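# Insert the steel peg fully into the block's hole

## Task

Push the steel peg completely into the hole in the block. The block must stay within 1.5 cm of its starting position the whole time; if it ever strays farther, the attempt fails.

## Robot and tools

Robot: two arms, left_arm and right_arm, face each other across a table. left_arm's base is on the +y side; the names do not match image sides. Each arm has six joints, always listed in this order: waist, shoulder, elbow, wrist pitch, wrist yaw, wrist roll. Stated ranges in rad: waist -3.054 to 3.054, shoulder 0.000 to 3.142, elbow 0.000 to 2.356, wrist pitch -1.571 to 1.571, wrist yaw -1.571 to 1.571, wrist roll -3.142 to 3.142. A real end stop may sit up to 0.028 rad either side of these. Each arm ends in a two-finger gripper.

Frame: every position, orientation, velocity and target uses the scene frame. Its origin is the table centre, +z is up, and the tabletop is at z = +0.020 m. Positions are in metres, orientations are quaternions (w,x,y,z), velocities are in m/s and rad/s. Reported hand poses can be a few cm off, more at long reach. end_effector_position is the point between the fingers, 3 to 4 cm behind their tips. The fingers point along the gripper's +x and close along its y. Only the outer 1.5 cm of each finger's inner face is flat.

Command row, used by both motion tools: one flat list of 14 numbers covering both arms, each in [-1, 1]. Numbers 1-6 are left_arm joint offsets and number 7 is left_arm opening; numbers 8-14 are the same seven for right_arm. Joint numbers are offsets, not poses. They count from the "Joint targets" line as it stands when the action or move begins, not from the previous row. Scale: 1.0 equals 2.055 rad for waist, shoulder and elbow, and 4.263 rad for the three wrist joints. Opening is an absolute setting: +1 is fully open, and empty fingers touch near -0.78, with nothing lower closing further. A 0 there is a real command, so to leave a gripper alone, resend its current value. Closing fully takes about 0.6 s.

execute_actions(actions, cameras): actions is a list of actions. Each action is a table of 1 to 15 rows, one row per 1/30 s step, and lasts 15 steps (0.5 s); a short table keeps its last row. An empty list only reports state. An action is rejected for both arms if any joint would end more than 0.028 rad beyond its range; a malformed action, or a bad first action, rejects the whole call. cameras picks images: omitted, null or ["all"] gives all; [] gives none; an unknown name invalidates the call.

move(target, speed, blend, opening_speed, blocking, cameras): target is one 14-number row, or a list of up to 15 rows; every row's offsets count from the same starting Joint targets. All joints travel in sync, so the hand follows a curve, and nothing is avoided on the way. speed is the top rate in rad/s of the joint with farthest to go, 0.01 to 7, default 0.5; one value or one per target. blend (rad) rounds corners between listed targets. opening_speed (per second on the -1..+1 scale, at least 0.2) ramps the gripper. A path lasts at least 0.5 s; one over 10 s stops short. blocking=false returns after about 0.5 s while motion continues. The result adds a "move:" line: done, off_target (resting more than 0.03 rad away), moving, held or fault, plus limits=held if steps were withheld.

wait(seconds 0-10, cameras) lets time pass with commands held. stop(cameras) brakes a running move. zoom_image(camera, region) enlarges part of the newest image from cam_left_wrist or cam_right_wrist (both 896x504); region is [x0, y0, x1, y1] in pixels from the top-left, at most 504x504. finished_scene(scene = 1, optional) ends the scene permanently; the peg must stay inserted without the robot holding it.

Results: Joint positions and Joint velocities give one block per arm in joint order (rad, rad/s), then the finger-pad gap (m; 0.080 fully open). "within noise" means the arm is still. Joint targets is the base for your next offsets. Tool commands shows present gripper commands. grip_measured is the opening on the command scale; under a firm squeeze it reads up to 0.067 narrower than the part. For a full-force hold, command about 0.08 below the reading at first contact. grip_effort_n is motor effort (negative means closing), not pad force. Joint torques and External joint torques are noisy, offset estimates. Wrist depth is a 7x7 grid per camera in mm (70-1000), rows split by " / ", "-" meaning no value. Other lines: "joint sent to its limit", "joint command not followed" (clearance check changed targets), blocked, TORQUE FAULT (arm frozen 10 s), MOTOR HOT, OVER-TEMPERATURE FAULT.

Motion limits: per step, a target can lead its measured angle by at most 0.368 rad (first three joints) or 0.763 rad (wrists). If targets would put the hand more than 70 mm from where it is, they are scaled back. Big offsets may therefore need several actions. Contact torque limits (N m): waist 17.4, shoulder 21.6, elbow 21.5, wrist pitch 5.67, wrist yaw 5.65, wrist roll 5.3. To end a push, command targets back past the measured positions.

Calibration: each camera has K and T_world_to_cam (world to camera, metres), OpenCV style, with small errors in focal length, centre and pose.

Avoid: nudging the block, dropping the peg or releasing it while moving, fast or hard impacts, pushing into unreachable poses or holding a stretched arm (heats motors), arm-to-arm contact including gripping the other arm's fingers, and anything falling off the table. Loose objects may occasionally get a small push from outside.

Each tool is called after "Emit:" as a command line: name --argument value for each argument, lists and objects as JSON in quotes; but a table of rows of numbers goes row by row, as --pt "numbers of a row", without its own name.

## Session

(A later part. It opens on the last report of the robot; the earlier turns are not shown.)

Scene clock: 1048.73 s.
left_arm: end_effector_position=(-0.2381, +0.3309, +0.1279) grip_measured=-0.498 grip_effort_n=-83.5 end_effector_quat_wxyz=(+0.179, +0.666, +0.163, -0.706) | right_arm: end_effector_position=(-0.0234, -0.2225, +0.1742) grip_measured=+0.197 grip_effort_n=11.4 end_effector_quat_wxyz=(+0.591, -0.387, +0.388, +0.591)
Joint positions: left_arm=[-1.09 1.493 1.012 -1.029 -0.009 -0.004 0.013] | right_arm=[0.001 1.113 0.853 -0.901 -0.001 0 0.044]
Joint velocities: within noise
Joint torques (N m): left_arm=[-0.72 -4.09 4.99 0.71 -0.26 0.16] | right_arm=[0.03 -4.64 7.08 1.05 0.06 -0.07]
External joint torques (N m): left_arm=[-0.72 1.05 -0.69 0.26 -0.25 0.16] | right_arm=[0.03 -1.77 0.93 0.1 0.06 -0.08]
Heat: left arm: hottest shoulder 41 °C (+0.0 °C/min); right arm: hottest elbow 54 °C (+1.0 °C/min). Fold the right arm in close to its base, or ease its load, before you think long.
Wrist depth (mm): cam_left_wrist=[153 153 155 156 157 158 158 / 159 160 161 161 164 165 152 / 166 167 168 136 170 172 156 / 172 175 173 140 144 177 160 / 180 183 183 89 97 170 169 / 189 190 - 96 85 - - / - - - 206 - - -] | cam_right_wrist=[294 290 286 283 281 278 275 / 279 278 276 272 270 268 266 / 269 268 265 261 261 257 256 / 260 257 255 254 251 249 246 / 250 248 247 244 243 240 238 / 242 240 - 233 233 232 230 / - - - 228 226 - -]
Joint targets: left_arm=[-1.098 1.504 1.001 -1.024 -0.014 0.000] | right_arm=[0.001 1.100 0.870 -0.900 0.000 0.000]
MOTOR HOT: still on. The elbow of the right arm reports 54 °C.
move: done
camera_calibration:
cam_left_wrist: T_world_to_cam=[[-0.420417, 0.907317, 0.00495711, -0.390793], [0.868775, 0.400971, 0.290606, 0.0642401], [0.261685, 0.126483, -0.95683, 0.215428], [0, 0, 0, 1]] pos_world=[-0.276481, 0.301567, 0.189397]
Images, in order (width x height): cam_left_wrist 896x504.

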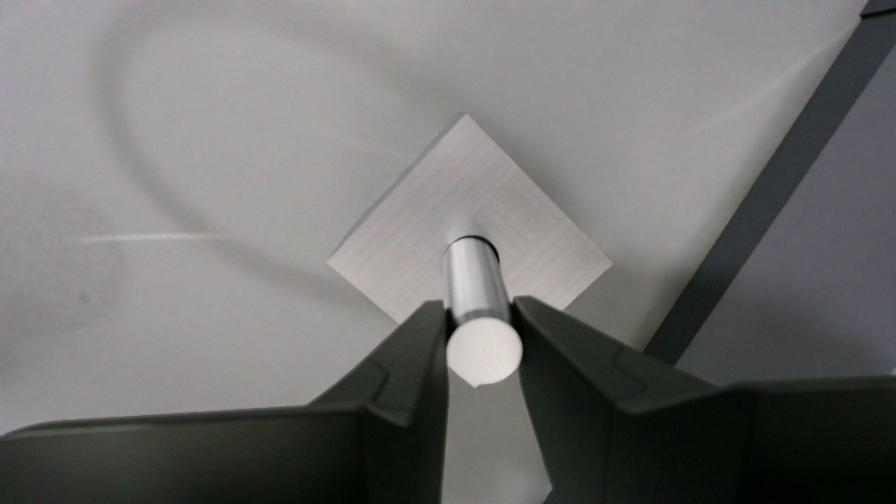

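Emit:
move --target '[0, 0.0005, -0.0035, 0.0016, 0, 0, -0.56, 0, 0, 0, 0, 0, 0, 0.2]' --speed 0.02 --cameras '["cam_left_wrist"]'

Emit:
zoom_image --camera "cam_left_wrist" --region '[412, 205, 532, 325]'

Scene clock: 1080.70 s.
left_arm: end_effector_position=(-0.2381, +0.3311, +0.1273) grip_measured=-0.498 grip_effort_n=-83.5 end_effector_quat_wxyz=(+0.179, +0.665, +0.163, -0.706) | right_arm: end_effector_position=(-0.0234, -0.2225, +0.1742) grip_measured=+0.197 grip_effort_n=11.4 end_effector_quat_wxyz=(+0.591, -0.387, +0.388, +0.591)
Joint positions: left_arm=[-1.09 1.493 1.01 -1.026 -0.008 -0.004 0.013] | right_arm=[0.001 1.113 0.853 -0.901 -0.001 0 0.044]
Joint velocities: within noise
Joint torques (N m): left_arm=[-0.67 -4.01 4.48 1.13 -0.25 0.19] | right_arm=[-0.14 -4.36 7.4 1.04 0.03 -0.07]
External joint torques (N m): left_arm=[-0.67 1.05 -1.15 0.7 -0.24 0.19] | right_arm=[-0.13 -1.52 1.27 0.09 0.03 -0.08]
Heat: left arm: hottest shoulder 41 °C (+0.0 °C/min); right arm: hottest elbow 54 °C (+0.0 °C/min). Fold the right arm in close to its base, or ease its load, before you think long.
Wrist depth (mm): cam_left_wrist=[153 154 155 156 156 159 158 / 158 160 161 161 164 164 153 / 165 167 168 136 169 173 155 / 172 174 172 139 143 176 161 / 181 183 182 89 97 170 169 / 188 189 - 96 85 - - / - - - 206 - - -] | cam_right_wrist=[293 289 286 283 281 278 276 / 280 278 275 272 270 268 266 / 270 267 265 262 260 258 255 / 260 257 255 252 250 249 246 / 251 248 247 245 243 240 238 / 241 241 - 234 232 232 231 / - - - 228 226 - -]
Joint targets: left_arm=[-1.098 1.505 0.994 -1.018 -0.014 0.000] | right_arm=[0.001 1.100 0.870 -0.900 0.000 0.000]
MOTOR HOT: still on. The elbow of the right arm reports 54 °C.
move: done
camera_calibration:
cam_left_wrist: T_world_to_cam=[[-0.420313, 0.907358, 0.00615589, -0.391096], [0.868978, 0.400563, 0.290564, 0.0645327], [0.26118, 0.127477, -0.956836, 0.214498], [0, 0, 0, 1]] pos_world=[-0.276483, 0.301671, 0.188896]
Images, in order (width x height): cam_left_wrist 896x504.

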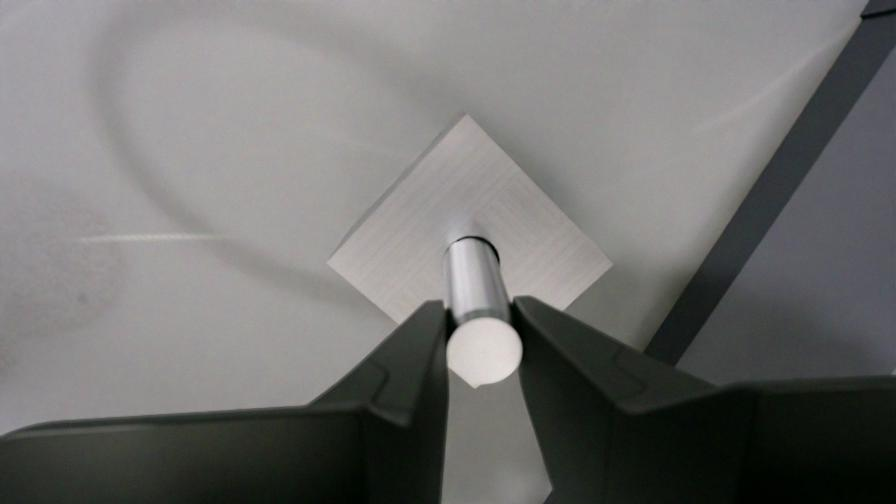

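Scaled by 4.200 from the camera's 896x504 image, which has a finer 1280x720 frame.

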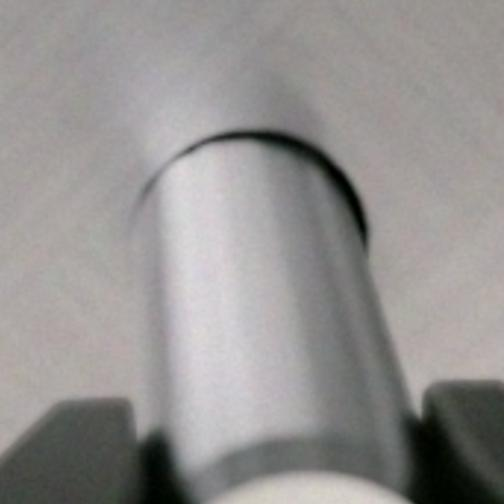

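Emit:
zoom_image --camera "cam_left_wrist" --region '[430, 300, 540, 410]'

Scaled by 4.582 from the camera's 896x504 image, which has a finer 1280x720 frame.

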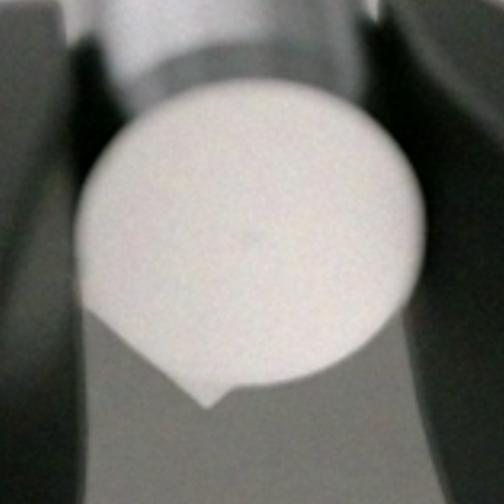

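Emit:
zoom_image --camera "cam_left_wrist" --region '[300, 235, 350, 285]'

Emit:
zoom_image --camera "cam_left_wrist" --region '[585, 240, 635, 290]'

Emit:
zoom_image --camera "cam_left_wrist" --region '[440, 90, 490, 140]'

Scaled by 10.080 from the camera's 896x504 image, which has a finer 1280x720 frame.

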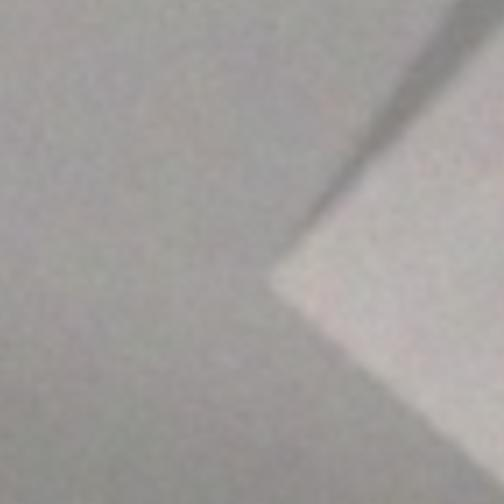

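Scaled by 10.080 from the camera's 896x504 image, which has a finer 1280x720 frame.

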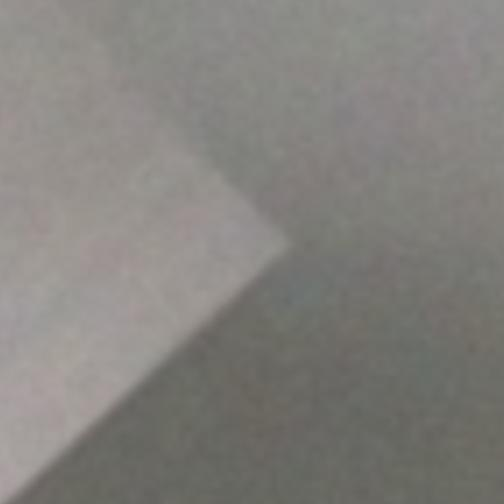

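Scaled by 10.080 from the camera's 896x504 image, which has a finer 1280x720 frame.

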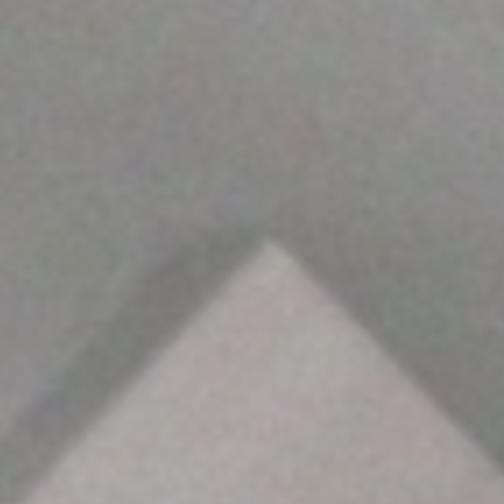

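Emit:
wait --seconds 0.3 --cameras '[]'

Scene clock: 1124.00 s.
left_arm: end_effector_position=(-0.2382, +0.3310, +0.1273) grip_measured=-0.498 grip_effort_n=-83.5 end_effector_quat_wxyz=(+0.179, +0.665, +0.163, -0.706) | right_arm: end_effector_position=(-0.0234, -0.2225, +0.1742) grip_measured=+0.197 grip_effort_n=11.4 end_effector_quat_wxyz=(+0.591, -0.387, +0.388, +0.591)
Joint positions: left_arm=[-1.09 1.493 1.01 -1.026 -0.008 -0.004 0.013] | right_arm=[0.001 1.113 0.853 -0.901 -0.001 0 0.044]
Joint velocities: within noise
Joint torques (N m): left_arm=[-0.96 -4.08 4.4 1.09 -0.24 0.18] | right_arm=[0.24 -4.41 7.18 1.01 0.07 -0.07]
External joint torques (N m): left_arm=[-0.96 0.97 -1.22 0.66 -0.24 0.18] | right_arm=[0.23 -1.52 1.02 0.06 0.07 -0.07]
Heat: left arm: hottest shoulder 41 °C (+0.0 °C/min); right arm: hottest elbow 54 °C (+0.0 °C/min). Fold the right arm in close to its base, or ease its load, before you think long.
Wrist depth (mm): cam_left_wrist=[153 153 154 156 157 158 158 / 159 160 161 161 164 165 153 / 166 167 168 136 170 172 155 / 171 174 173 139 144 177 160 / 180 182 182 89 97 170 168 / 188 189 - 96 85 - - / - - - 205 - - -] | cam_right_wrist=[294 290 287 285 282 279 277 / 280 277 275 273 271 269 266 / 269 268 265 261 261 256 255 / 259 257 255 253 250 248 246 / 250 248 246 244 243 240 238 / 241 241 - 234 232 232 231 / - - - 229 226 - -]
Joint targets: left_arm=[-1.098 1.505 0.994 -1.017 -0.014 0.000] | right_arm=[0.001 1.100 0.870 -0.900 0.000 0.000]
Tool commands: left_gripper/opening=-0.56 right_gripper/opening=+0.2
MOTOR HOT: still on. The elbow of the right arm reports 54 °C.
wait: 0.30 s; at rest from the start
No camera images: "cameras" was empty.

Emit:
move --pt "0 -0.019708 0.024282 -0.009829 0 0 -0.56 0 0 0 0 0 0 0.2" --pt "-0.006083 -0.019708 0.024282 -0.009829 -0.004222 0 -0.56 0 0 0 0 0 0 0.2" --speed 0.05 --cameras '["cam_left_wrist"]'

Emit:
zoom_image --camera "cam_left_wrist" --region '[412, 195, 532, 315]'

Scene clock: 1170.27 s.
left_arm: end_effector_position=(-0.2376, +0.3324, +0.1357) grip_measured=-0.498 grip_effort_n=-83.5 end_effector_quat_wxyz=(+0.181, +0.667, +0.151, -0.707) | right_arm: end_effector_position=(-0.0234, -0.2225, +0.1742) grip_measured=+0.197 grip_effort_n=11.4 end_effector_quat_wxyz=(+0.591, -0.387, +0.388, +0.591)
Joint positions: left_arm=[-1.106 1.479 1.031 -1.059 -0.028 -0.004 0.013] | right_arm=[0.001 1.113 0.853 -0.901 -0.001 0 0.044]
Joint velocities: within noise
Joint torques (N m): left_arm=[-0.57 -7.17 8.36 0.33 -0.25 0.2] | right_arm=[0.02 -4.34 7.11 0.95 0.06 -0.06]
External joint torques (N m): left_arm=[-0.54 -2.07 2.6 -0.13 -0.23 0.2] | right_arm=[0.02 -1.44 0.88 -0.03 0.06 -0.06]
Heat: left arm: hottest shoulder 41 °C (+0.0 °C/min); right arm: hottest elbow 55 °C (+1.0 °C/min). Fold the right arm in close to its base, or ease its load, before you think long.
Wrist depth (mm): cam_left_wrist=[161 162 162 161 163 164 161 / 168 169 169 168 170 170 154 / 176 175 176 142 176 177 160 / 183 184 181 146 152 178 165 / 192 193 191 94 153 175 174 / 199 200 - 96 85 - - / - - - 215 - - -] | cam_right_wrist=[293 289 286 284 281 279 276 / 281 277 274 273 269 268 266 / 269 267 264 262 260 258 255 / 259 258 255 253 251 249 246 / 249 248 246 245 243 239 239 / 241 240 - 234 233 233 230 / - - - 228 227 - -]
Joint targets: left_arm=[-1.111 1.464 1.044 -1.060 -0.032 0.000] | right_arm=[0.001 1.100 0.870 -0.900 0.000 0.000]
MOTOR HOT: still on. The elbow of the right arm reports 55 °C.
move: done
camera_calibration:
cam_left_wrist: T_world_to_cam=[[-0.407212, 0.913223, -0.0142093, -0.388244], [0.872767, 0.393663, 0.288631, 0.0645301], [0.269178, 0.105132, -0.957335, 0.231634], [0, 0, 0, 1]] pos_world=[-0.276768, 0.304798, 0.19761]
Images, in order (width x height): cam_left_wrist 896x504.

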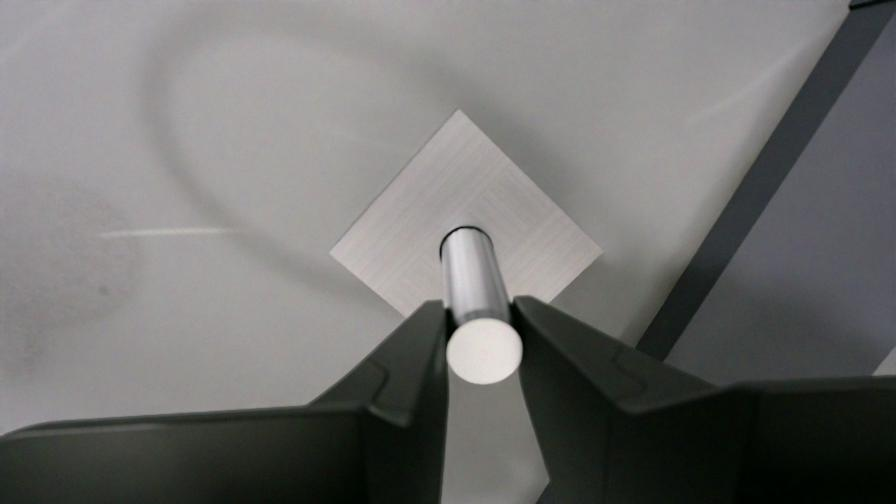

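Scaled by 4.200 from the camera's 896x504 image, which has a finer 1280x720 frame.

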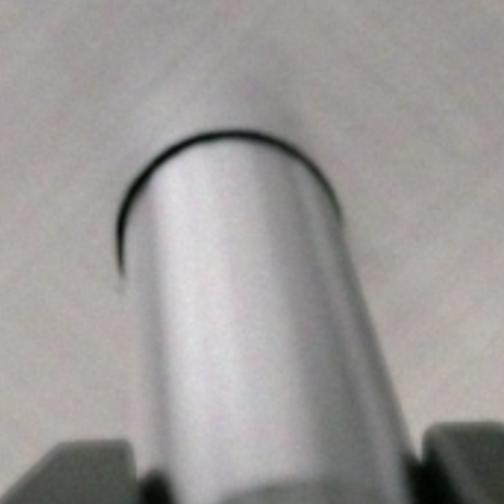

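Emit:
move --pt "0 0.011192 -0.009586 0.000633 0 0 -0.56 0 0 0 0 0 0 0.2" --pt "0 0.013382 -0.018735 0.006357 0 0 -0.56 0 0 0 0 0 0 0.2" --speed 0.04 --cameras '["cam_left_wrist"]'

Emit:
zoom_image --camera "cam_left_wrist" --region '[412, 205, 532, 325]'

Scene clock: 1188.13 s.
left_arm: end_effector_position=(-0.2380, +0.3322, +0.1327) grip_measured=-0.498 grip_effort_n=-83.5 end_effector_quat_wxyz=(+0.181, +0.665, +0.151, -0.708) | right_arm: end_effector_position=(-0.0234, -0.2225, +0.1742) grip_measured=+0.197 grip_effort_n=11.4 end_effector_quat_wxyz=(+0.591, -0.387, +0.388, +0.591)
Joint positions: left_arm=[-1.106 1.479 1.018 -1.041 -0.028 -0.004 0.013] | right_arm=[0.001 1.113 0.853 -0.901 -0.001 0 0.044]
Joint velocities: within noise
Joint torques (N m): left_arm=[-0.41 -3.83 5.08 1.15 -0.19 0.11] | right_arm=[-0.05 -4.44 7.21 1.05 0.11 -0.06]
External joint torques (N m): left_arm=[-0.43 1.2 -0.64 0.68 -0.16 0.12] | right_arm=[-0.06 -1.56 1.03 0.09 0.12 -0.06]
Heat: left arm: hottest shoulder 43 °C (+2.0 °C/min); right arm: hottest elbow 55 °C (+1.0 °C/min). Fold the right arm in close to its base, or ease its load, before you think long.
Wrist depth (mm): cam_left_wrist=[160 160 160 160 161 162 160 / 167 166 167 167 167 168 153 / 173 174 174 141 174 176 158 / 181 181 180 145 148 180 163 / 189 190 189 89 151 174 171 / 197 197 - 96 85 - - / - - - 211 - - -] | cam_right_wrist=[292 288 287 283 280 278 277 / 281 278 275 272 270 267 265 / 269 268 264 263 260 257 257 / 259 257 256 254 251 248 246 / 249 250 246 244 243 241 238 / 241 240 - 234 233 233 230 / - - - 228 227 - -]
Joint targets: left_arm=[-1.111 1.492 1.005 -1.032 -0.032 0.000] | right_arm=[0.001 1.100 0.870 -0.900 0.000 0.000]
MOTOR HOT: still on. The elbow of the right arm reports 55 °C.
move: done
camera_calibration:
cam_left_wrist: T_world_to_cam=[[-0.407687, 0.913008, -0.0144521, -0.388159], [0.873765, 0.394662, 0.284211, 0.0663529], [0.265191, 0.103241, -0.958653, 0.228736], [0, 0, 0, 1]] pos_world=[-0.276883, 0.30459, 0.194811]
Images, in order (width x height): cam_left_wrist 896x504.

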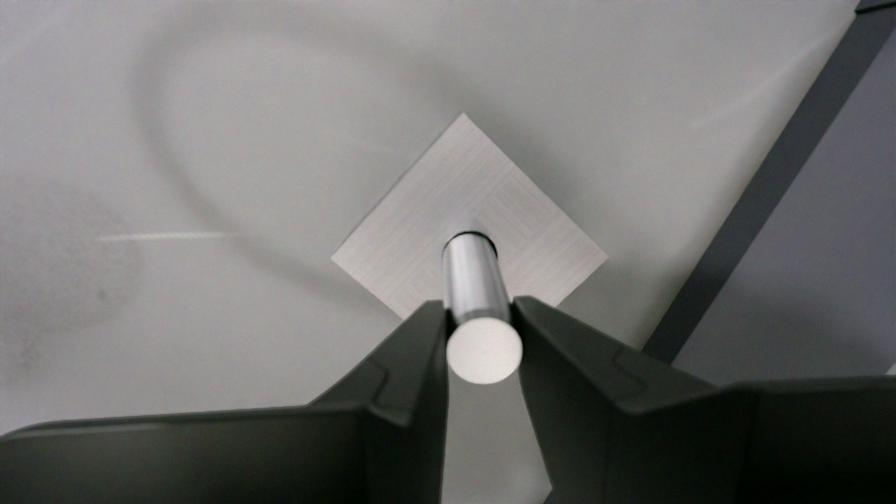

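Scaled by 4.200 from the camera's 896x504 image, which has a finer 1280x720 frame.

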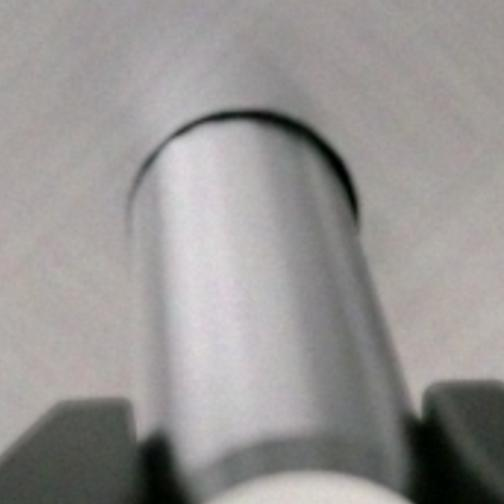

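Emit:
move --target '[0, 0, 0, 0, 0, 0, -0.525, 0, 0, 0, 0, 0, 0, 0.2]' --speed 0.05 --opening_speed 0.2 --cameras '[]'

Scene clock: 1287.03 s.
left_arm: end_effector_position=(-0.2379, +0.3322, +0.1326) grip_measured=-0.498 grip_effort_n=-83.5 end_effector_quat_wxyz=(+0.181, +0.666, +0.151, -0.708) | right_arm: end_effector_position=(-0.0234, -0.2225, +0.1742) grip_measured=+0.197 grip_effort_n=11.4 end_effector_quat_wxyz=(+0.591, -0.387, +0.388, +0.591)
Joint positions: left_arm=[-1.106 1.479 1.018 -1.041 -0.028 -0.004 0.013] | right_arm=[0.001 1.113 0.853 -0.901 -0.001 0 0.044]
Joint velocities: within noise
Joint torques (N m): left_arm=[-0.49 -3.91 4.71 1.13 -0.22 0.19] | right_arm=[0.05 -4.42 6.93 0.95 0.08 -0.06]
External joint torques (N m): left_arm=[-0.47 1.09 -0.95 0.69 -0.2 0.19] | right_arm=[0.08 -1.53 0.75 -0.01 0.08 -0.07]
Heat: left arm: hottest elbow 40 °C (+0.0 °C/min); right arm: hottest elbow 55 °C (+0.0 °C/min). Fold the right arm in close to its base, or ease its load, before you think long.
Wrist depth (mm): cam_left_wrist=[160 160 161 160 161 162 159 / 166 167 167 166 168 168 152 / 174 173 174 141 173 175 158 / 181 181 181 145 148 179 163 / 189 190 189 89 151 174 171 / 197 197 - 96 85 - - / - - - 211 - - -] | cam_right_wrist=[292 289 285 283 281 278 275 / 281 278 274 273 271 269 266 / 268 267 265 262 259 258 256 / 260 257 254 252 251 248 246 / 250 248 246 245 242 239 239 / 242 241 - 234 232 232 231 / - - - 228 226 - -]
Joint targets: left_arm=[-1.111 1.492 1.005 -1.033 -0.032 0.000] | right_arm=[0.001 1.100 0.870 -0.900 0.000 0.000]
MOTOR HOT: still on. The elbow of the right arm reports 55 °C.
move: done
No camera images: "cameras" was empty.

Emit:
move --target '[0, 0, 0, 0, 0, 0, -0.507, 0, 0, 0, 0, 0, 0, 0.2]' --speed 0.05 --opening_speed 0.2 --cameras '[]'

Scene clock: 1289.60 s.
left_arm: end_effector_position=(-0.2379, +0.3322, +0.1326) grip_measured=-0.496 grip_effort_n=-67.7 end_effector_quat_wxyz=(+0.181, +0.665, +0.151, -0.708) | right_arm: end_effector_position=(-0.0234, -0.2225, +0.1742) grip_measured=+0.197 grip_effort_n=11.4 end_effector_quat_wxyz=(+0.591, -0.387, +0.388, +0.591)
Joint positions: left_arm=[-1.106 1.479 1.018 -1.041 -0.028 -0.004 0.013] | right_arm=[0.001 1.113 0.853 -0.901 -0.001 0 0.044]
Joint velocities: within noise
Joint torques (N m): left_arm=[-0.33 -3.83 4.64 1.11 -0.2 0.18] | right_arm=[0.07 -4.45 7.17 1.04 0.08 -0.04]
External joint torques (N m): left_arm=[-0.36 1.2 -1.04 0.67 -0.17 0.19] | right_arm=[0.08 -1.57 0.99 0.08 0.08 -0.04]
Heat: left arm: hottest elbow 40 °C (+0.0 °C/min); right arm: hottest elbow 55 °C (+0.0 °C/min). Fold the right arm in close to its base, or ease its load, before you think long.
Wrist depth (mm): cam_left_wrist=[160 160 161 160 161 162 160 / 166 166 167 166 168 168 152 / 173 174 175 141 174 175 158 / 181 181 180 145 148 180 163 / 189 190 188 89 150 174 171 / 197 197 - 96 85 - - / - - - 211 - - -] | cam_right_wrist=[293 288 286 284 281 280 276 / 279 279 274 273 270 268 265 / 269 267 264 262 260 257 255 / 259 257 253 253 251 247 246 / 250 249 247 244 243 240 239 / 241 241 - 235 234 233 230 / - - - 228 227 - -]
Joint targets: left_arm=[-1.111 1.492 1.005 -1.032 -0.032 0.000] | right_arm=[0.001 1.100 0.870 -0.900 0.000 0.000]
MOTOR HOT: still on. The elbow of the right arm reports 55 °C.
move: done
No camera images: "cameras" was empty.

Emit:
move --target '[0, 0, 0, 0, 0, 0, -0.499, 0, 0, 0, 0, 0, 0, 0.2]' --speed 0.05 --opening_speed 0.2 --cameras '["cam_left_wrist"]'

Scene clock: 1291.37 s.
left_arm: end_effector_position=(-0.2379, +0.3322, +0.1326) grip_measured=-0.489 grip_effort_n=-58.4 end_effector_quat_wxyz=(+0.181, +0.665, +0.151, -0.708) | right_arm: end_effector_position=(-0.0234, -0.2225, +0.1742) grip_measured=+0.197 grip_effort_n=11.4 end_effector_quat_wxyz=(+0.591, -0.387, +0.388, +0.591)
Joint positions: left_arm=[-1.106 1.479 1.018 -1.041 -0.028 -0.004 0.013] | right_arm=[0.001 1.113 0.853 -0.901 -0.001 0 0.044]
Joint velocities: within noise
Joint torques (N m): left_arm=[-0.55 -4.04 4.92 1.09 -0.17 0.16] | right_arm=[-0.05 -4.28 7.3 0.94 0.09 0.02]
External joint torques (N m): left_arm=[-0.57 0.94 -0.78 0.63 -0.15 0.16] | right_arm=[-0.03 -1.4 1.12 -0.02 0.09 0.02]
Heat: left arm: hottest elbow 40 °C (+0.0 °C/min); right arm: hottest elbow 55 °C (+0.0 °C/min). Fold the right arm in close to its base, or ease its load, before you think long.
Wrist depth (mm): cam_left_wrist=[160 160 160 160 162 162 159 / 166 167 167 166 168 168 152 / 173 174 174 141 174 176 158 / 181 182 181 145 148 180 163 / 189 190 189 89 150 173 171 / 197 197 - 199 85 - - / - - - 211 - - -] | cam_right_wrist=[293 290 286 284 280 278 276 / 279 278 275 272 270 267 265 / 270 267 265 262 261 257 256 / 260 259 255 253 251 249 246 / 249 248 246 244 243 239 238 / 241 241 - 234 233 233 230 / - - - 228 227 - -]
Joint targets: left_arm=[-1.111 1.492 1.005 -1.032 -0.032 0.000] | right_arm=[0.001 1.100 0.870 -0.900 0.000 0.000]
MOTOR HOT: still on. The elbow of the right arm reports 55 °C.
move: done
camera_calibration:
cam_left_wrist: T_world_to_cam=[[-0.407687, 0.913008, -0.0144521, -0.38816], [0.873765, 0.394662, 0.284211, 0.0663814], [0.265191, 0.103241, -0.958653, 0.22864], [0, 0, 0, 1]] pos_world=[-0.276883, 0.30459, 0.194711]
Images, in order (width x height): cam_left_wrist 896x504.

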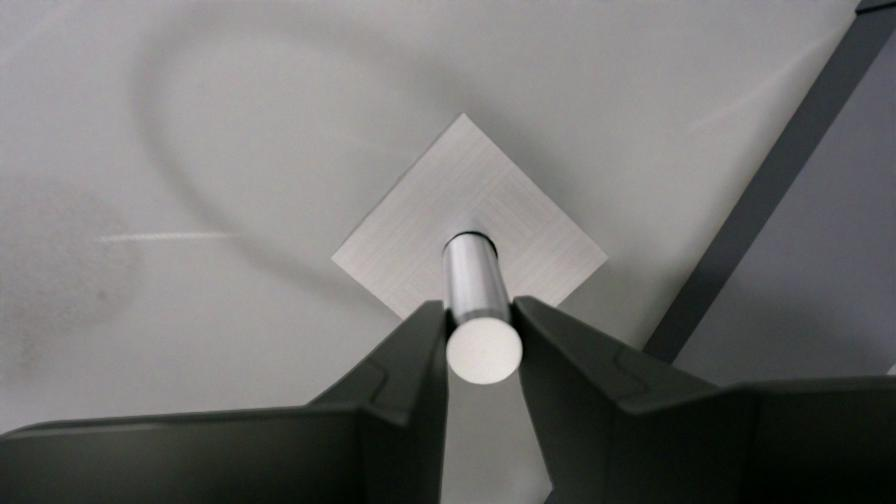

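Emit:
move --target '[0, 0, 0, 0, 0, 0, -0.485, 0, 0, 0, 0, 0, 0, 0.2]' --speed 0.05 --opening_speed 0.2 --cameras '["cam_left_wrist"]'

Scene clock: 1294.13 s.
left_arm: end_effector_position=(-0.2379, +0.3322, +0.1325) grip_measured=-0.478 grip_effort_n=-42.1 end_effector_quat_wxyz=(+0.181, +0.665, +0.151, -0.708) | right_arm: end_effector_position=(-0.0234, -0.2225, +0.1742) grip_measured=+0.197 grip_effort_n=11.4 end_effector_quat_wxyz=(+0.591, -0.387, +0.388, +0.591)
Joint positions: left_arm=[-1.106 1.479 1.018 -1.041 -0.028 -0.004 0.014] | right_arm=[0.001 1.113 0.853 -0.901 -0.001 0 0.044]
Joint velocities: within noise
Joint torques (N m): left_arm=[-0.77 -3.86 4.91 1.02 -0.21 0.11] | right_arm=[-0.13 -4.32 7.1 1.03 0.08 -0.09]
External joint torques (N m): left_arm=[-0.76 1.14 -0.78 0.57 -0.19 0.11] | right_arm=[-0.09 -1.43 0.92 0.07 0.08 -0.1]
Heat: left arm: hottest elbow 40 °C (+0.0 °C/min); right arm: hottest elbow 55 °C (+0.0 °C/min). Fold the right arm in close to its base, or ease its load, before you think long.
Wrist depth (mm): cam_left_wrist=[160 160 160 160 161 162 160 / 166 166 167 166 168 168 153 / 174 174 174 141 173 176 158 / 181 181 180 144 148 180 163 / 189 190 189 89 150 174 172 / 197 198 - 199 85 - - / - - - 212 - - -] | cam_right_wrist=[293 289 286 283 280 279 276 / 280 277 274 274 269 268 265 / 270 268 264 262 259 257 255 / 259 258 254 252 252 249 246 / 250 248 247 243 242 239 237 / 241 241 - 235 233 233 231 / - - - 228 227 - -]
Joint targets: left_arm=[-1.111 1.492 1.005 -1.032 -0.032 0.000] | right_arm=[0.001 1.100 0.870 -0.900 0.000 0.000]
MOTOR HOT: still on. The elbow of the right arm reports 55 °C.
move: done
camera_calibration:
cam_left_wrist: T_world_to_cam=[[-0.407687, 0.913008, -0.0144521, -0.388121], [0.873765, 0.394662, 0.284211, 0.0663224], [0.265191, 0.103241, -0.958653, 0.228518], [0, 0, 0, 1]] pos_world=[-0.276783, 0.30459, 0.194611]
Images, in order (width x height): cam_left_wrist 896x504.

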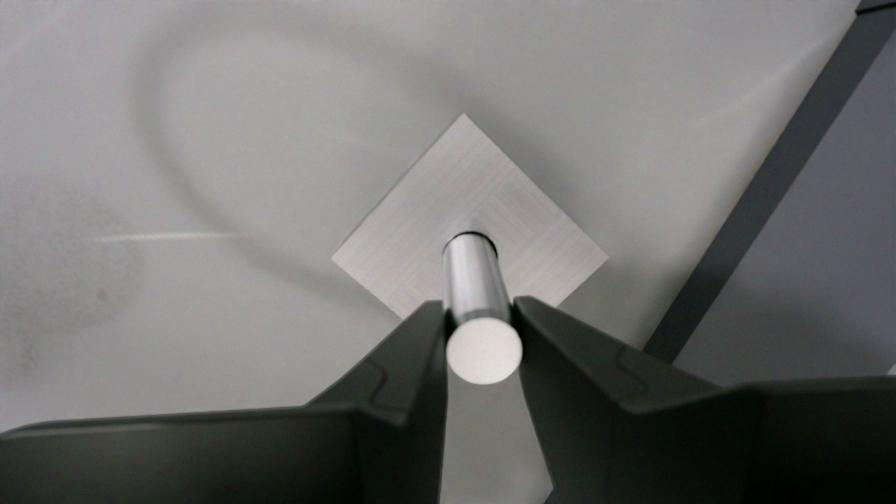

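Emit:
move --target '[0, 0, 0, 0, 0, 0, -0.474, 0, 0, 0, 0, 0, 0, 0.2]' --speed 0.05 --opening_speed 0.2 --cameras '["cam_left_wrist"]'

Emit:
zoom_image --camera "cam_left_wrist" --region '[412, 205, 532, 325]'

Scene clock: 1296.90 s.
left_arm: end_effector_position=(-0.2380, +0.3321, +0.1325) grip_measured=-0.469 grip_effort_n=-30.0 end_effector_quat_wxyz=(+0.181, +0.665, +0.151, -0.708) | right_arm: end_effector_position=(-0.0234, -0.2225, +0.1742) grip_measured=+0.197 grip_effort_n=11.4 end_effector_quat_wxyz=(+0.591, -0.387, +0.388, +0.591)
Joint positions: left_arm=[-1.106 1.479 1.018 -1.04 -0.028 -0.003 0.014] | right_arm=[0.001 1.113 0.853 -0.901 -0.001 0 0.044]
Joint velocities: within noise
Joint torques (N m): left_arm=[-0.42 -4.01 4.94 0.99 -0.18 0.16] | right_arm=[0.06 -4.36 7.1 1.04 0.1 -0.08]
External joint torques (N m): left_arm=[-0.41 1.02 -0.77 0.54 -0.16 0.16] | right_arm=[0.07 -1.47 0.92 0.08 0.1 -0.08]
Heat: left arm: hottest elbow 40 °C (+0.0 °C/min); right arm: hottest elbow 55 °C (+0.0 °C/min). Fold the right arm in close to its base, or ease its load, before you think long.
Wrist depth (mm): cam_left_wrist=[160 160 160 160 161 162 160 / 166 166 167 166 168 168 152 / 173 173 174 142 174 175 158 / 180 181 181 144 148 180 163 / 190 190 189 89 151 173 171 / 196 197 - 200 85 - - / - - - 211 - - -] | cam_right_wrist=[292 289 287 283 281 279 276 / 280 279 275 271 271 267 265 / 270 268 265 261 260 258 255 / 260 256 254 254 251 249 246 / 250 249 246 244 243 239 239 / 241 241 - 234 232 233 230 / - - - 228 226 - -]
Joint targets: left_arm=[-1.111 1.492 1.005 -1.032 -0.032 0.000] | right_arm=[0.001 1.100 0.870 -0.900 0.000 0.000]
MOTOR HOT: still on. The elbow of the right arm reports 55 °C.
move: done
camera_calibration:
cam_left_wrist: T_world_to_cam=[[-0.407293, 0.913182, -0.0145264, -0.388091], [0.874012, 0.394339, 0.283901, 0.0666382], [0.264982, 0.102935, -0.958743, 0.228598], [0, 0, 0, 1]] pos_world=[-0.276884, 0.304589, 0.194611]
Images, in order (width x height): cam_left_wrist 896x504.

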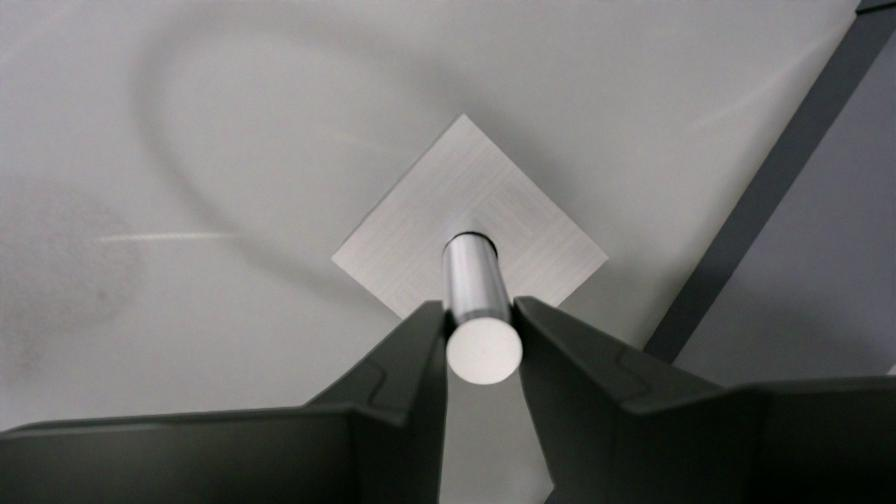

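Scaled by 4.200 from the camera's 896x504 image, which has a finer 1280x720 frame.

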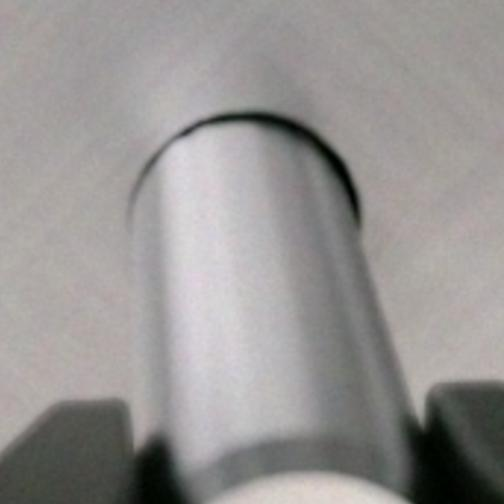

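Emit:
move --target '[0, 0.003893, -0.006277, 0.00319, 0, 0, -0.474, 0, 0, 0, 0, 0, 0, 0.2]' --speed 0.03 --cameras '["cam_left_wrist"]'

Emit:
zoom_image --camera "cam_left_wrist" --region '[412, 215, 532, 335]'

Scene clock: 1303.63 s.
left_arm: end_effector_position=(-0.2381, +0.3318, +0.1305) grip_measured=-0.469 grip_effort_n=-30.5 end_effector_quat_wxyz=(+0.181, +0.664, +0.152, -0.709) | right_arm: end_effector_position=(-0.0234, -0.2225, +0.1742) grip_measured=+0.197 grip_effort_n=10.9 end_effector_quat_wxyz=(+0.591, -0.387, +0.388, +0.591)
Joint positions: left_arm=[-1.103 1.479 1.01 -1.029 -0.025 -0.003 0.014] | right_arm=[0.001 1.113 0.853 -0.901 -0.001 0 0.044]
Joint velocities: within noise
Joint torques (N m): left_arm=[-0.8 -3.12 4.46 1.15 -0.29 0.14] | right_arm=[-0.02 -4.27 6.96 1.07 0.11 -0.04]
External joint torques (N m): left_arm=[-0.8 1.91 -1.26 0.68 -0.26 0.14] | right_arm=[0.01 -1.38 0.81 0.12 0.11 -0.04]
Heat: left arm: hottest elbow 40 °C (+0.0 °C/min); right arm: hottest elbow 55 °C (+0.0 °C/min). Fold the right arm in close to its base, or ease its load, before you think long.
Wrist depth (mm): cam_left_wrist=[158 159 159 160 160 161 160 / 165 165 166 165 166 168 153 / 171 172 173 139 172 174 156 / 178 180 177 143 146 178 161 / 187 187 186 89 149 172 170 / 195 194 - 198 85 - - / - - - 208 - - -] | cam_right_wrist=[292 290 286 283 280 279 277 / 281 279 274 272 270 269 267 / 269 268 264 262 260 257 255 / 259 257 255 253 251 248 246 / 249 248 246 243 243 241 237 / 241 241 - 235 232 233 230 / - - - 227 226 - -]
Joint targets: left_arm=[-1.111 1.500 0.993 -1.019 -0.033 0.000] | right_arm=[0.001 1.100 0.870 -0.900 0.000 0.000]
MOTOR HOT: still on. The elbow of the right arm reports 55 °C.
move: done
camera_calibration:
cam_left_wrist: T_world_to_cam=[[-0.409209, 0.912367, -0.0116197, -0.388434], [0.874371, 0.395744, 0.280823, 0.0674757], [0.260812, 0.104755, -0.959689, 0.225252], [0, 0, 0, 1]] pos_world=[-0.276698, 0.304094, 0.192709]
Images, in order (width x height): cam_left_wrist 896x504.

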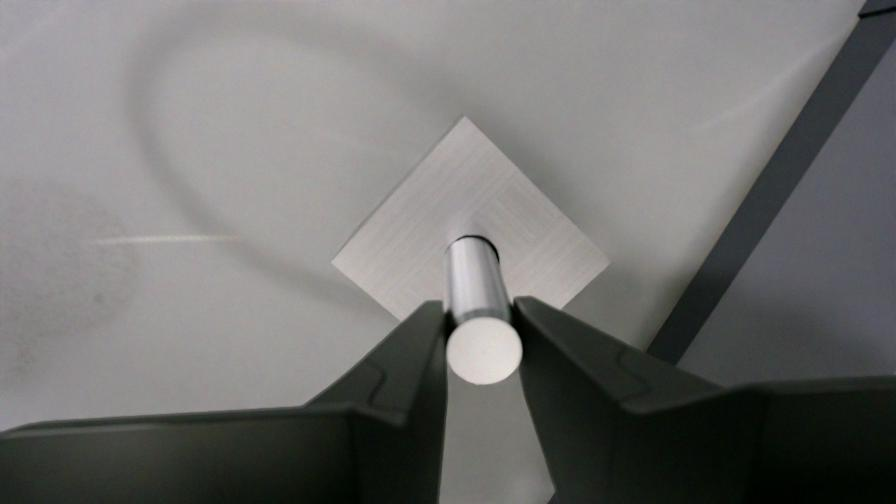

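Scaled by 4.200 from the camera's 896x504 image, which has a finer 1280x720 frame.

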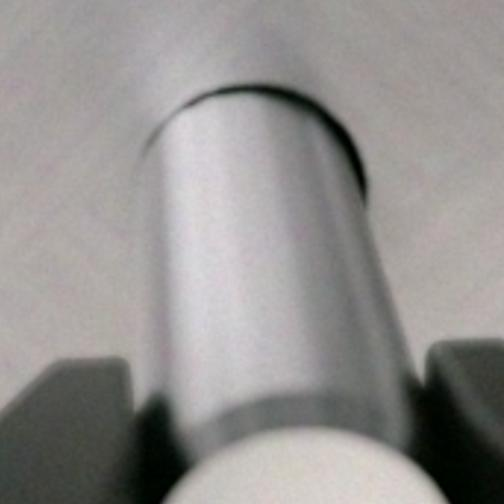

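Emit:
move --pt "0 -0.022482 0.065401 -0.032489 0 0 -0.54 0 0 0 0 0 0 0.2" --pt "0 -0.112895 -0.012068 -0.043491 0 0 -0.54 0 0 0 0 0 0 0.2" --speed '[0.1, 0.25]' --cameras '["cam_left_wrist"]'

Scene clock: 1339.17 s.
left_arm: end_effector_position=(-0.1957, +0.3537, +0.1613) grip_measured=-0.494 grip_effort_n=-83.5 end_effector_quat_wxyz=(+0.181, +0.669, +0.149, -0.706) | right_arm: end_effector_position=(-0.0234, -0.2225, +0.1742) grip_measured=+0.197 grip_effort_n=10.9 end_effector_quat_wxyz=(+0.591, -0.387, +0.388, +0.591)
Joint positions: left_arm=[-1.108 1.28 0.975 -1.203 -0.031 -0.003 0.013] | right_arm=[0.001 1.113 0.853 -0.901 -0.001 0 0.044]
Joint velocities: within noise
Joint torques (N m): left_arm=[-0.4 -5.47 5.82 0.4 -0.1 0.17] | right_arm=[0.07 -4.31 7.13 1.02 0.04 -0.04]
External joint torques (N m): left_arm=[-0.4 -1.81 0.02 -0.03 -0.08 0.17] | right_arm=[0.08 -1.43 0.97 0.07 0.04 -0.04]
Heat: left arm: hottest elbow 41 °C (+1.0 °C/min); right arm: hottest elbow 55 °C (+0.0 °C/min). Fold the right arm in close to its base, or ease its load, before you think long.
Wrist depth (mm): cam_left_wrist=[186 187 186 156 187 185 169 / 194 193 193 163 192 179 176 / 202 202 202 169 203 186 183 / 212 212 212 208 209 191 104 / 221 222 220 89 169 137 118 / 229 231 - 96 85 - - / - - - 246 - - -] | cam_right_wrist=[293 290 286 283 280 278 276 / 280 279 274 272 270 269 265 / 269 268 266 262 259 258 256 / 259 257 255 253 251 249 246 / 249 249 247 244 243 240 238 / 241 240 - 234 233 233 230 / - - - 228 227 - -]
Joint targets: left_arm=[-1.111 1.268 0.968 -1.204 -0.033 0.000] | right_arm=[0.001 1.100 0.870 -0.900 0.000 0.000]
MOTOR HOT: still on. The elbow of the right arm reports 55 °C.
move: done
camera_calibration:
cam_left_wrist: T_world_to_cam=[[-0.404565, 0.914342, -0.0174895, -0.389485], [0.872738, 0.39173, 0.291334, 0.0124797], [0.27323, 0.1026, -0.956461, 0.244086], [0, 0, 0, 1]] pos_world=[-0.235155, 0.326191, 0.223011]
Images, in order (width x height): cam_left_wrist 896x504.

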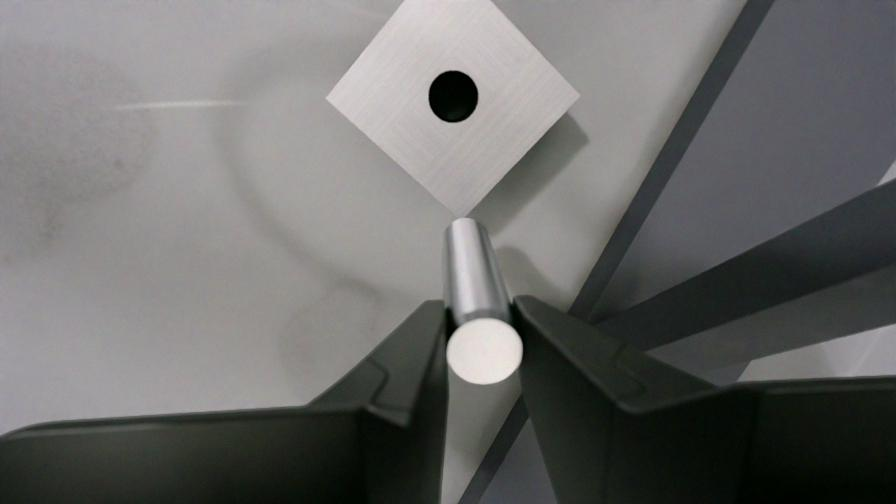

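Emit:
zoom_image --camera "cam_left_wrist" --region '[560, 120, 896, 400]'

Emit:
zoom_image --camera "cam_left_wrist" --region '[418, 60, 490, 132]'

Scaled by 1.500 from the camera's 896x504 image, which has a finer 1280x720 frame.

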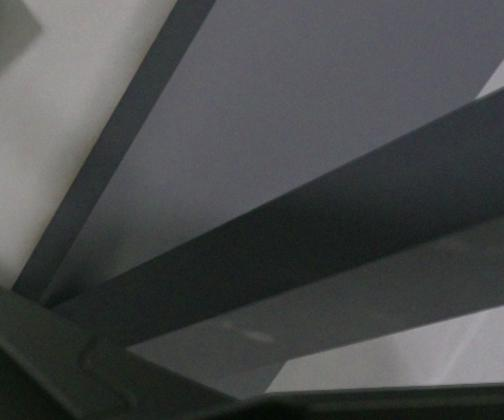

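Scaled by 7.000 from the camera's 896x504 image, which has a finer 1280x720 frame.

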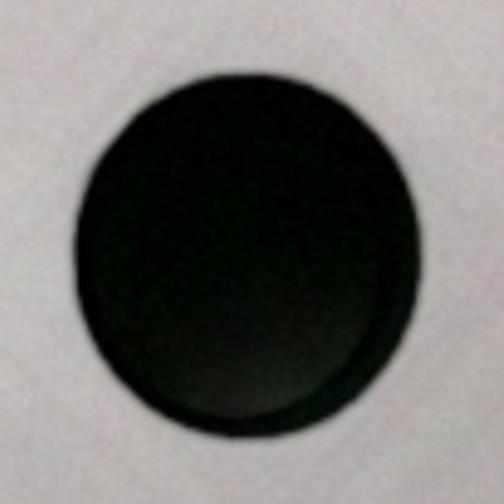

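Emit:
zoom_image --camera "cam_left_wrist" --region '[412, 200, 532, 320]'

Scaled by 4.200 from the camera's 896x504 image, which has a finer 1280x720 frame.

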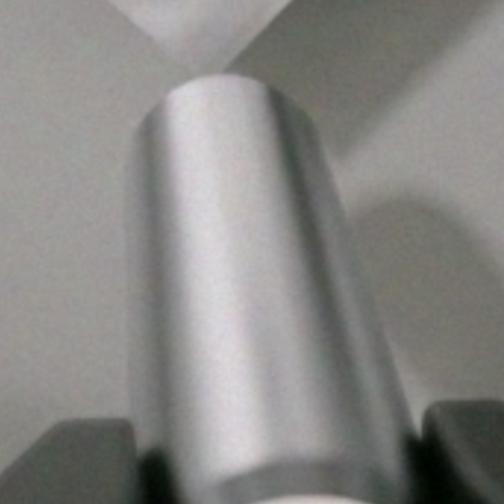

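Emit:
move --pt "0 0 0.005 -0.0136 -0.009618 -0.245649 -0.54 0 0 0 0 0 0 0.2" --pt "-0.033869 0.119367 0.115864 -0.011963 -0.009618 -0.245649 -0.54 0 0 0 0 0 0 0.2" --speed '[0.7, 0.25]' --cameras '["cam_left_wrist"]'

Scene clock: 1453.17 s.
left_arm: end_effector_position=(-0.2419, +0.3443, +0.1699) grip_measured=-0.494 grip_effort_n=-83.5 end_effector_quat_wxyz=(+0.488, +0.523, +0.444, -0.540) | right_arm: end_effector_position=(-0.0234, -0.2225, +0.1742) grip_measured=+0.197 grip_effort_n=11.4 end_effector_quat_wxyz=(+0.591, -0.387, +0.388, +0.591)
Joint positions: left_arm=[-1.178 1.505 1.192 -1.255 -0.067 -1.042 0.013] | right_arm=[0.001 1.113 0.853 -0.901 -0.001 0 0.044]
Joint velocities: within noise
Joint torques (N m): left_arm=[-0.38 -4.8 8.04 0.29 -0.36 -0.1] | right_arm=[-0.17 -4.26 7.15 1.06 0.06 -0.04]
External joint torques (N m): left_arm=[-0.35 0.48 2.36 0 -0.27 -0.1] | right_arm=[-0.17 -1.35 0.98 0.11 0.06 -0.04]
Heat: left arm: hottest shoulder 42 °C (+0.0 °C/min); right arm: hottest elbow 56 °C (+0.0 °C/min). Fold the right arm in close to its base, or ease its load, before you think long.
Wrist depth (mm): cam_left_wrist=[194 194 193 193 193 193 195 / 203 202 201 199 200 201 204 / 211 212 210 176 210 211 214 / 221 221 220 181 220 220 - / 232 232 230 89 227 226 212 / 242 242 - 96 85 - - / - - - 162 - - -] | cam_right_wrist=[294 289 286 283 281 279 276 / 278 277 274 273 269 268 265 / 269 267 264 261 260 258 256 / 259 258 254 252 250 248 247 / 249 249 248 245 242 239 238 / 241 241 - 235 233 233 231 / - - - 228 226 - -]
Joint targets: left_arm=[-1.181 1.513 1.206 -1.255 -0.074 -1.048] | right_arm=[0.001 1.100 0.870 -0.900 0.000 0.000]
MOTOR HOT: still on. The elbow of the right arm reports 56 °C.
move: done
camera_calibration:
cam_left_wrist: T_world_to_cam=[[-0.982655, 0.184658, -0.0170472, -0.288178], [0.171666, 0.940568, 0.293023, -0.304882], [0.070143, 0.285014, -0.955953, 0.153863], [0, 0, 0, 1]] pos_world=[-0.241634, 0.296124, 0.231511]
Images, in order (width x height): cam_left_wrist 896x504.

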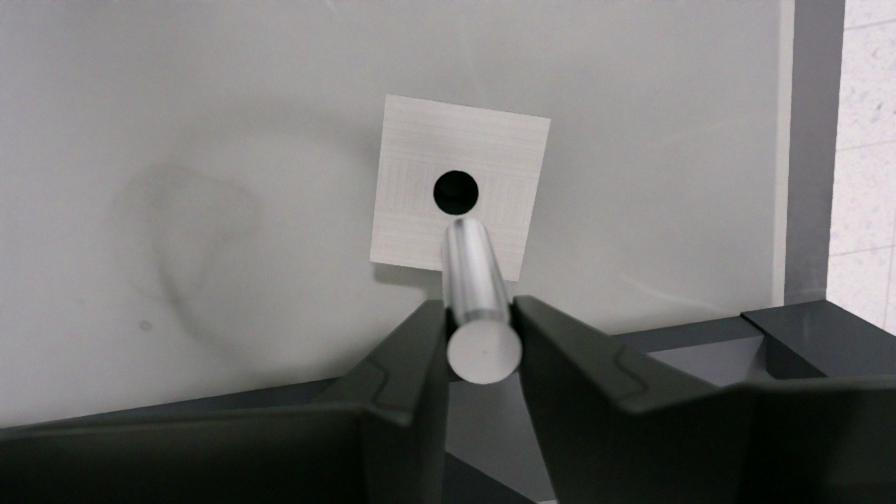

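Emit:
zoom_image --camera "cam_left_wrist" --region '[365, 75, 415, 125]'

Emit:
zoom_image --camera "cam_left_wrist" --region '[525, 95, 575, 145]'

Emit:
zoom_image --camera "cam_left_wrist" --region '[345, 235, 395, 285]'

Emit:
zoom_image --camera "cam_left_wrist" --region '[495, 255, 545, 305]'

Emit:
zoom_image --camera "cam_left_wrist" --region '[412, 155, 512, 255]'

Scaled by 10.080 from the camera's 896x504 image, which has a finer 1280x720 frame.

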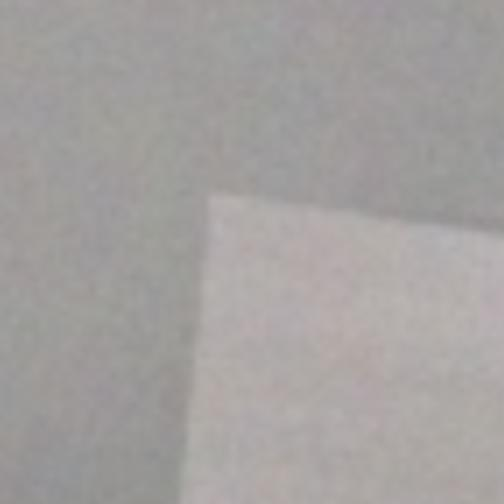

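Scaled by 10.080 from the camera's 896x504 image, which has a finer 1280x720 frame.

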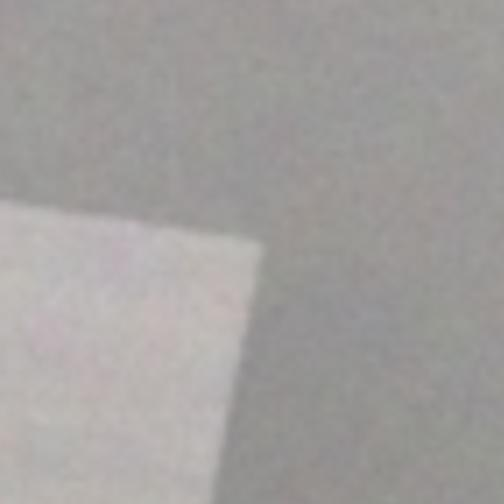

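Scaled by 10.080 from the camera's 896x504 image, which has a finer 1280x720 frame.

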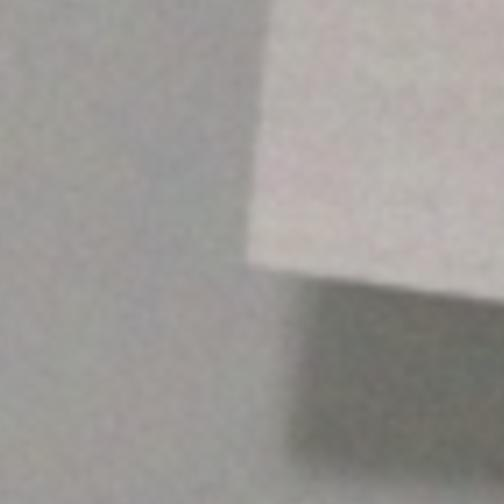

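Scaled by 10.080 from the camera's 896x504 image, which has a finer 1280x720 frame.

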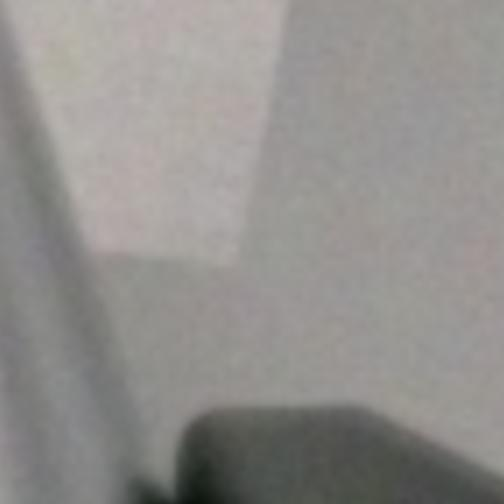

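Scaled by 5.040 from the camera's 896x504 image, which has a finer 1280x720 frame.

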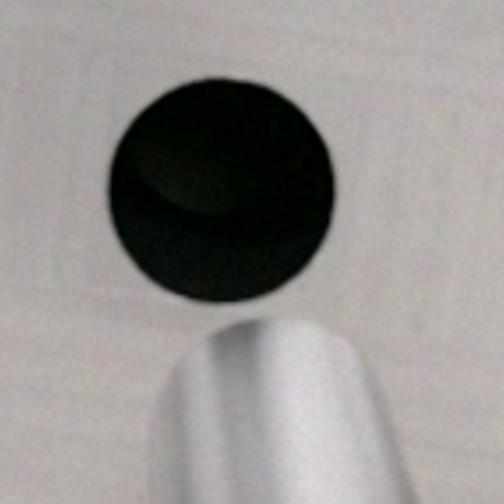

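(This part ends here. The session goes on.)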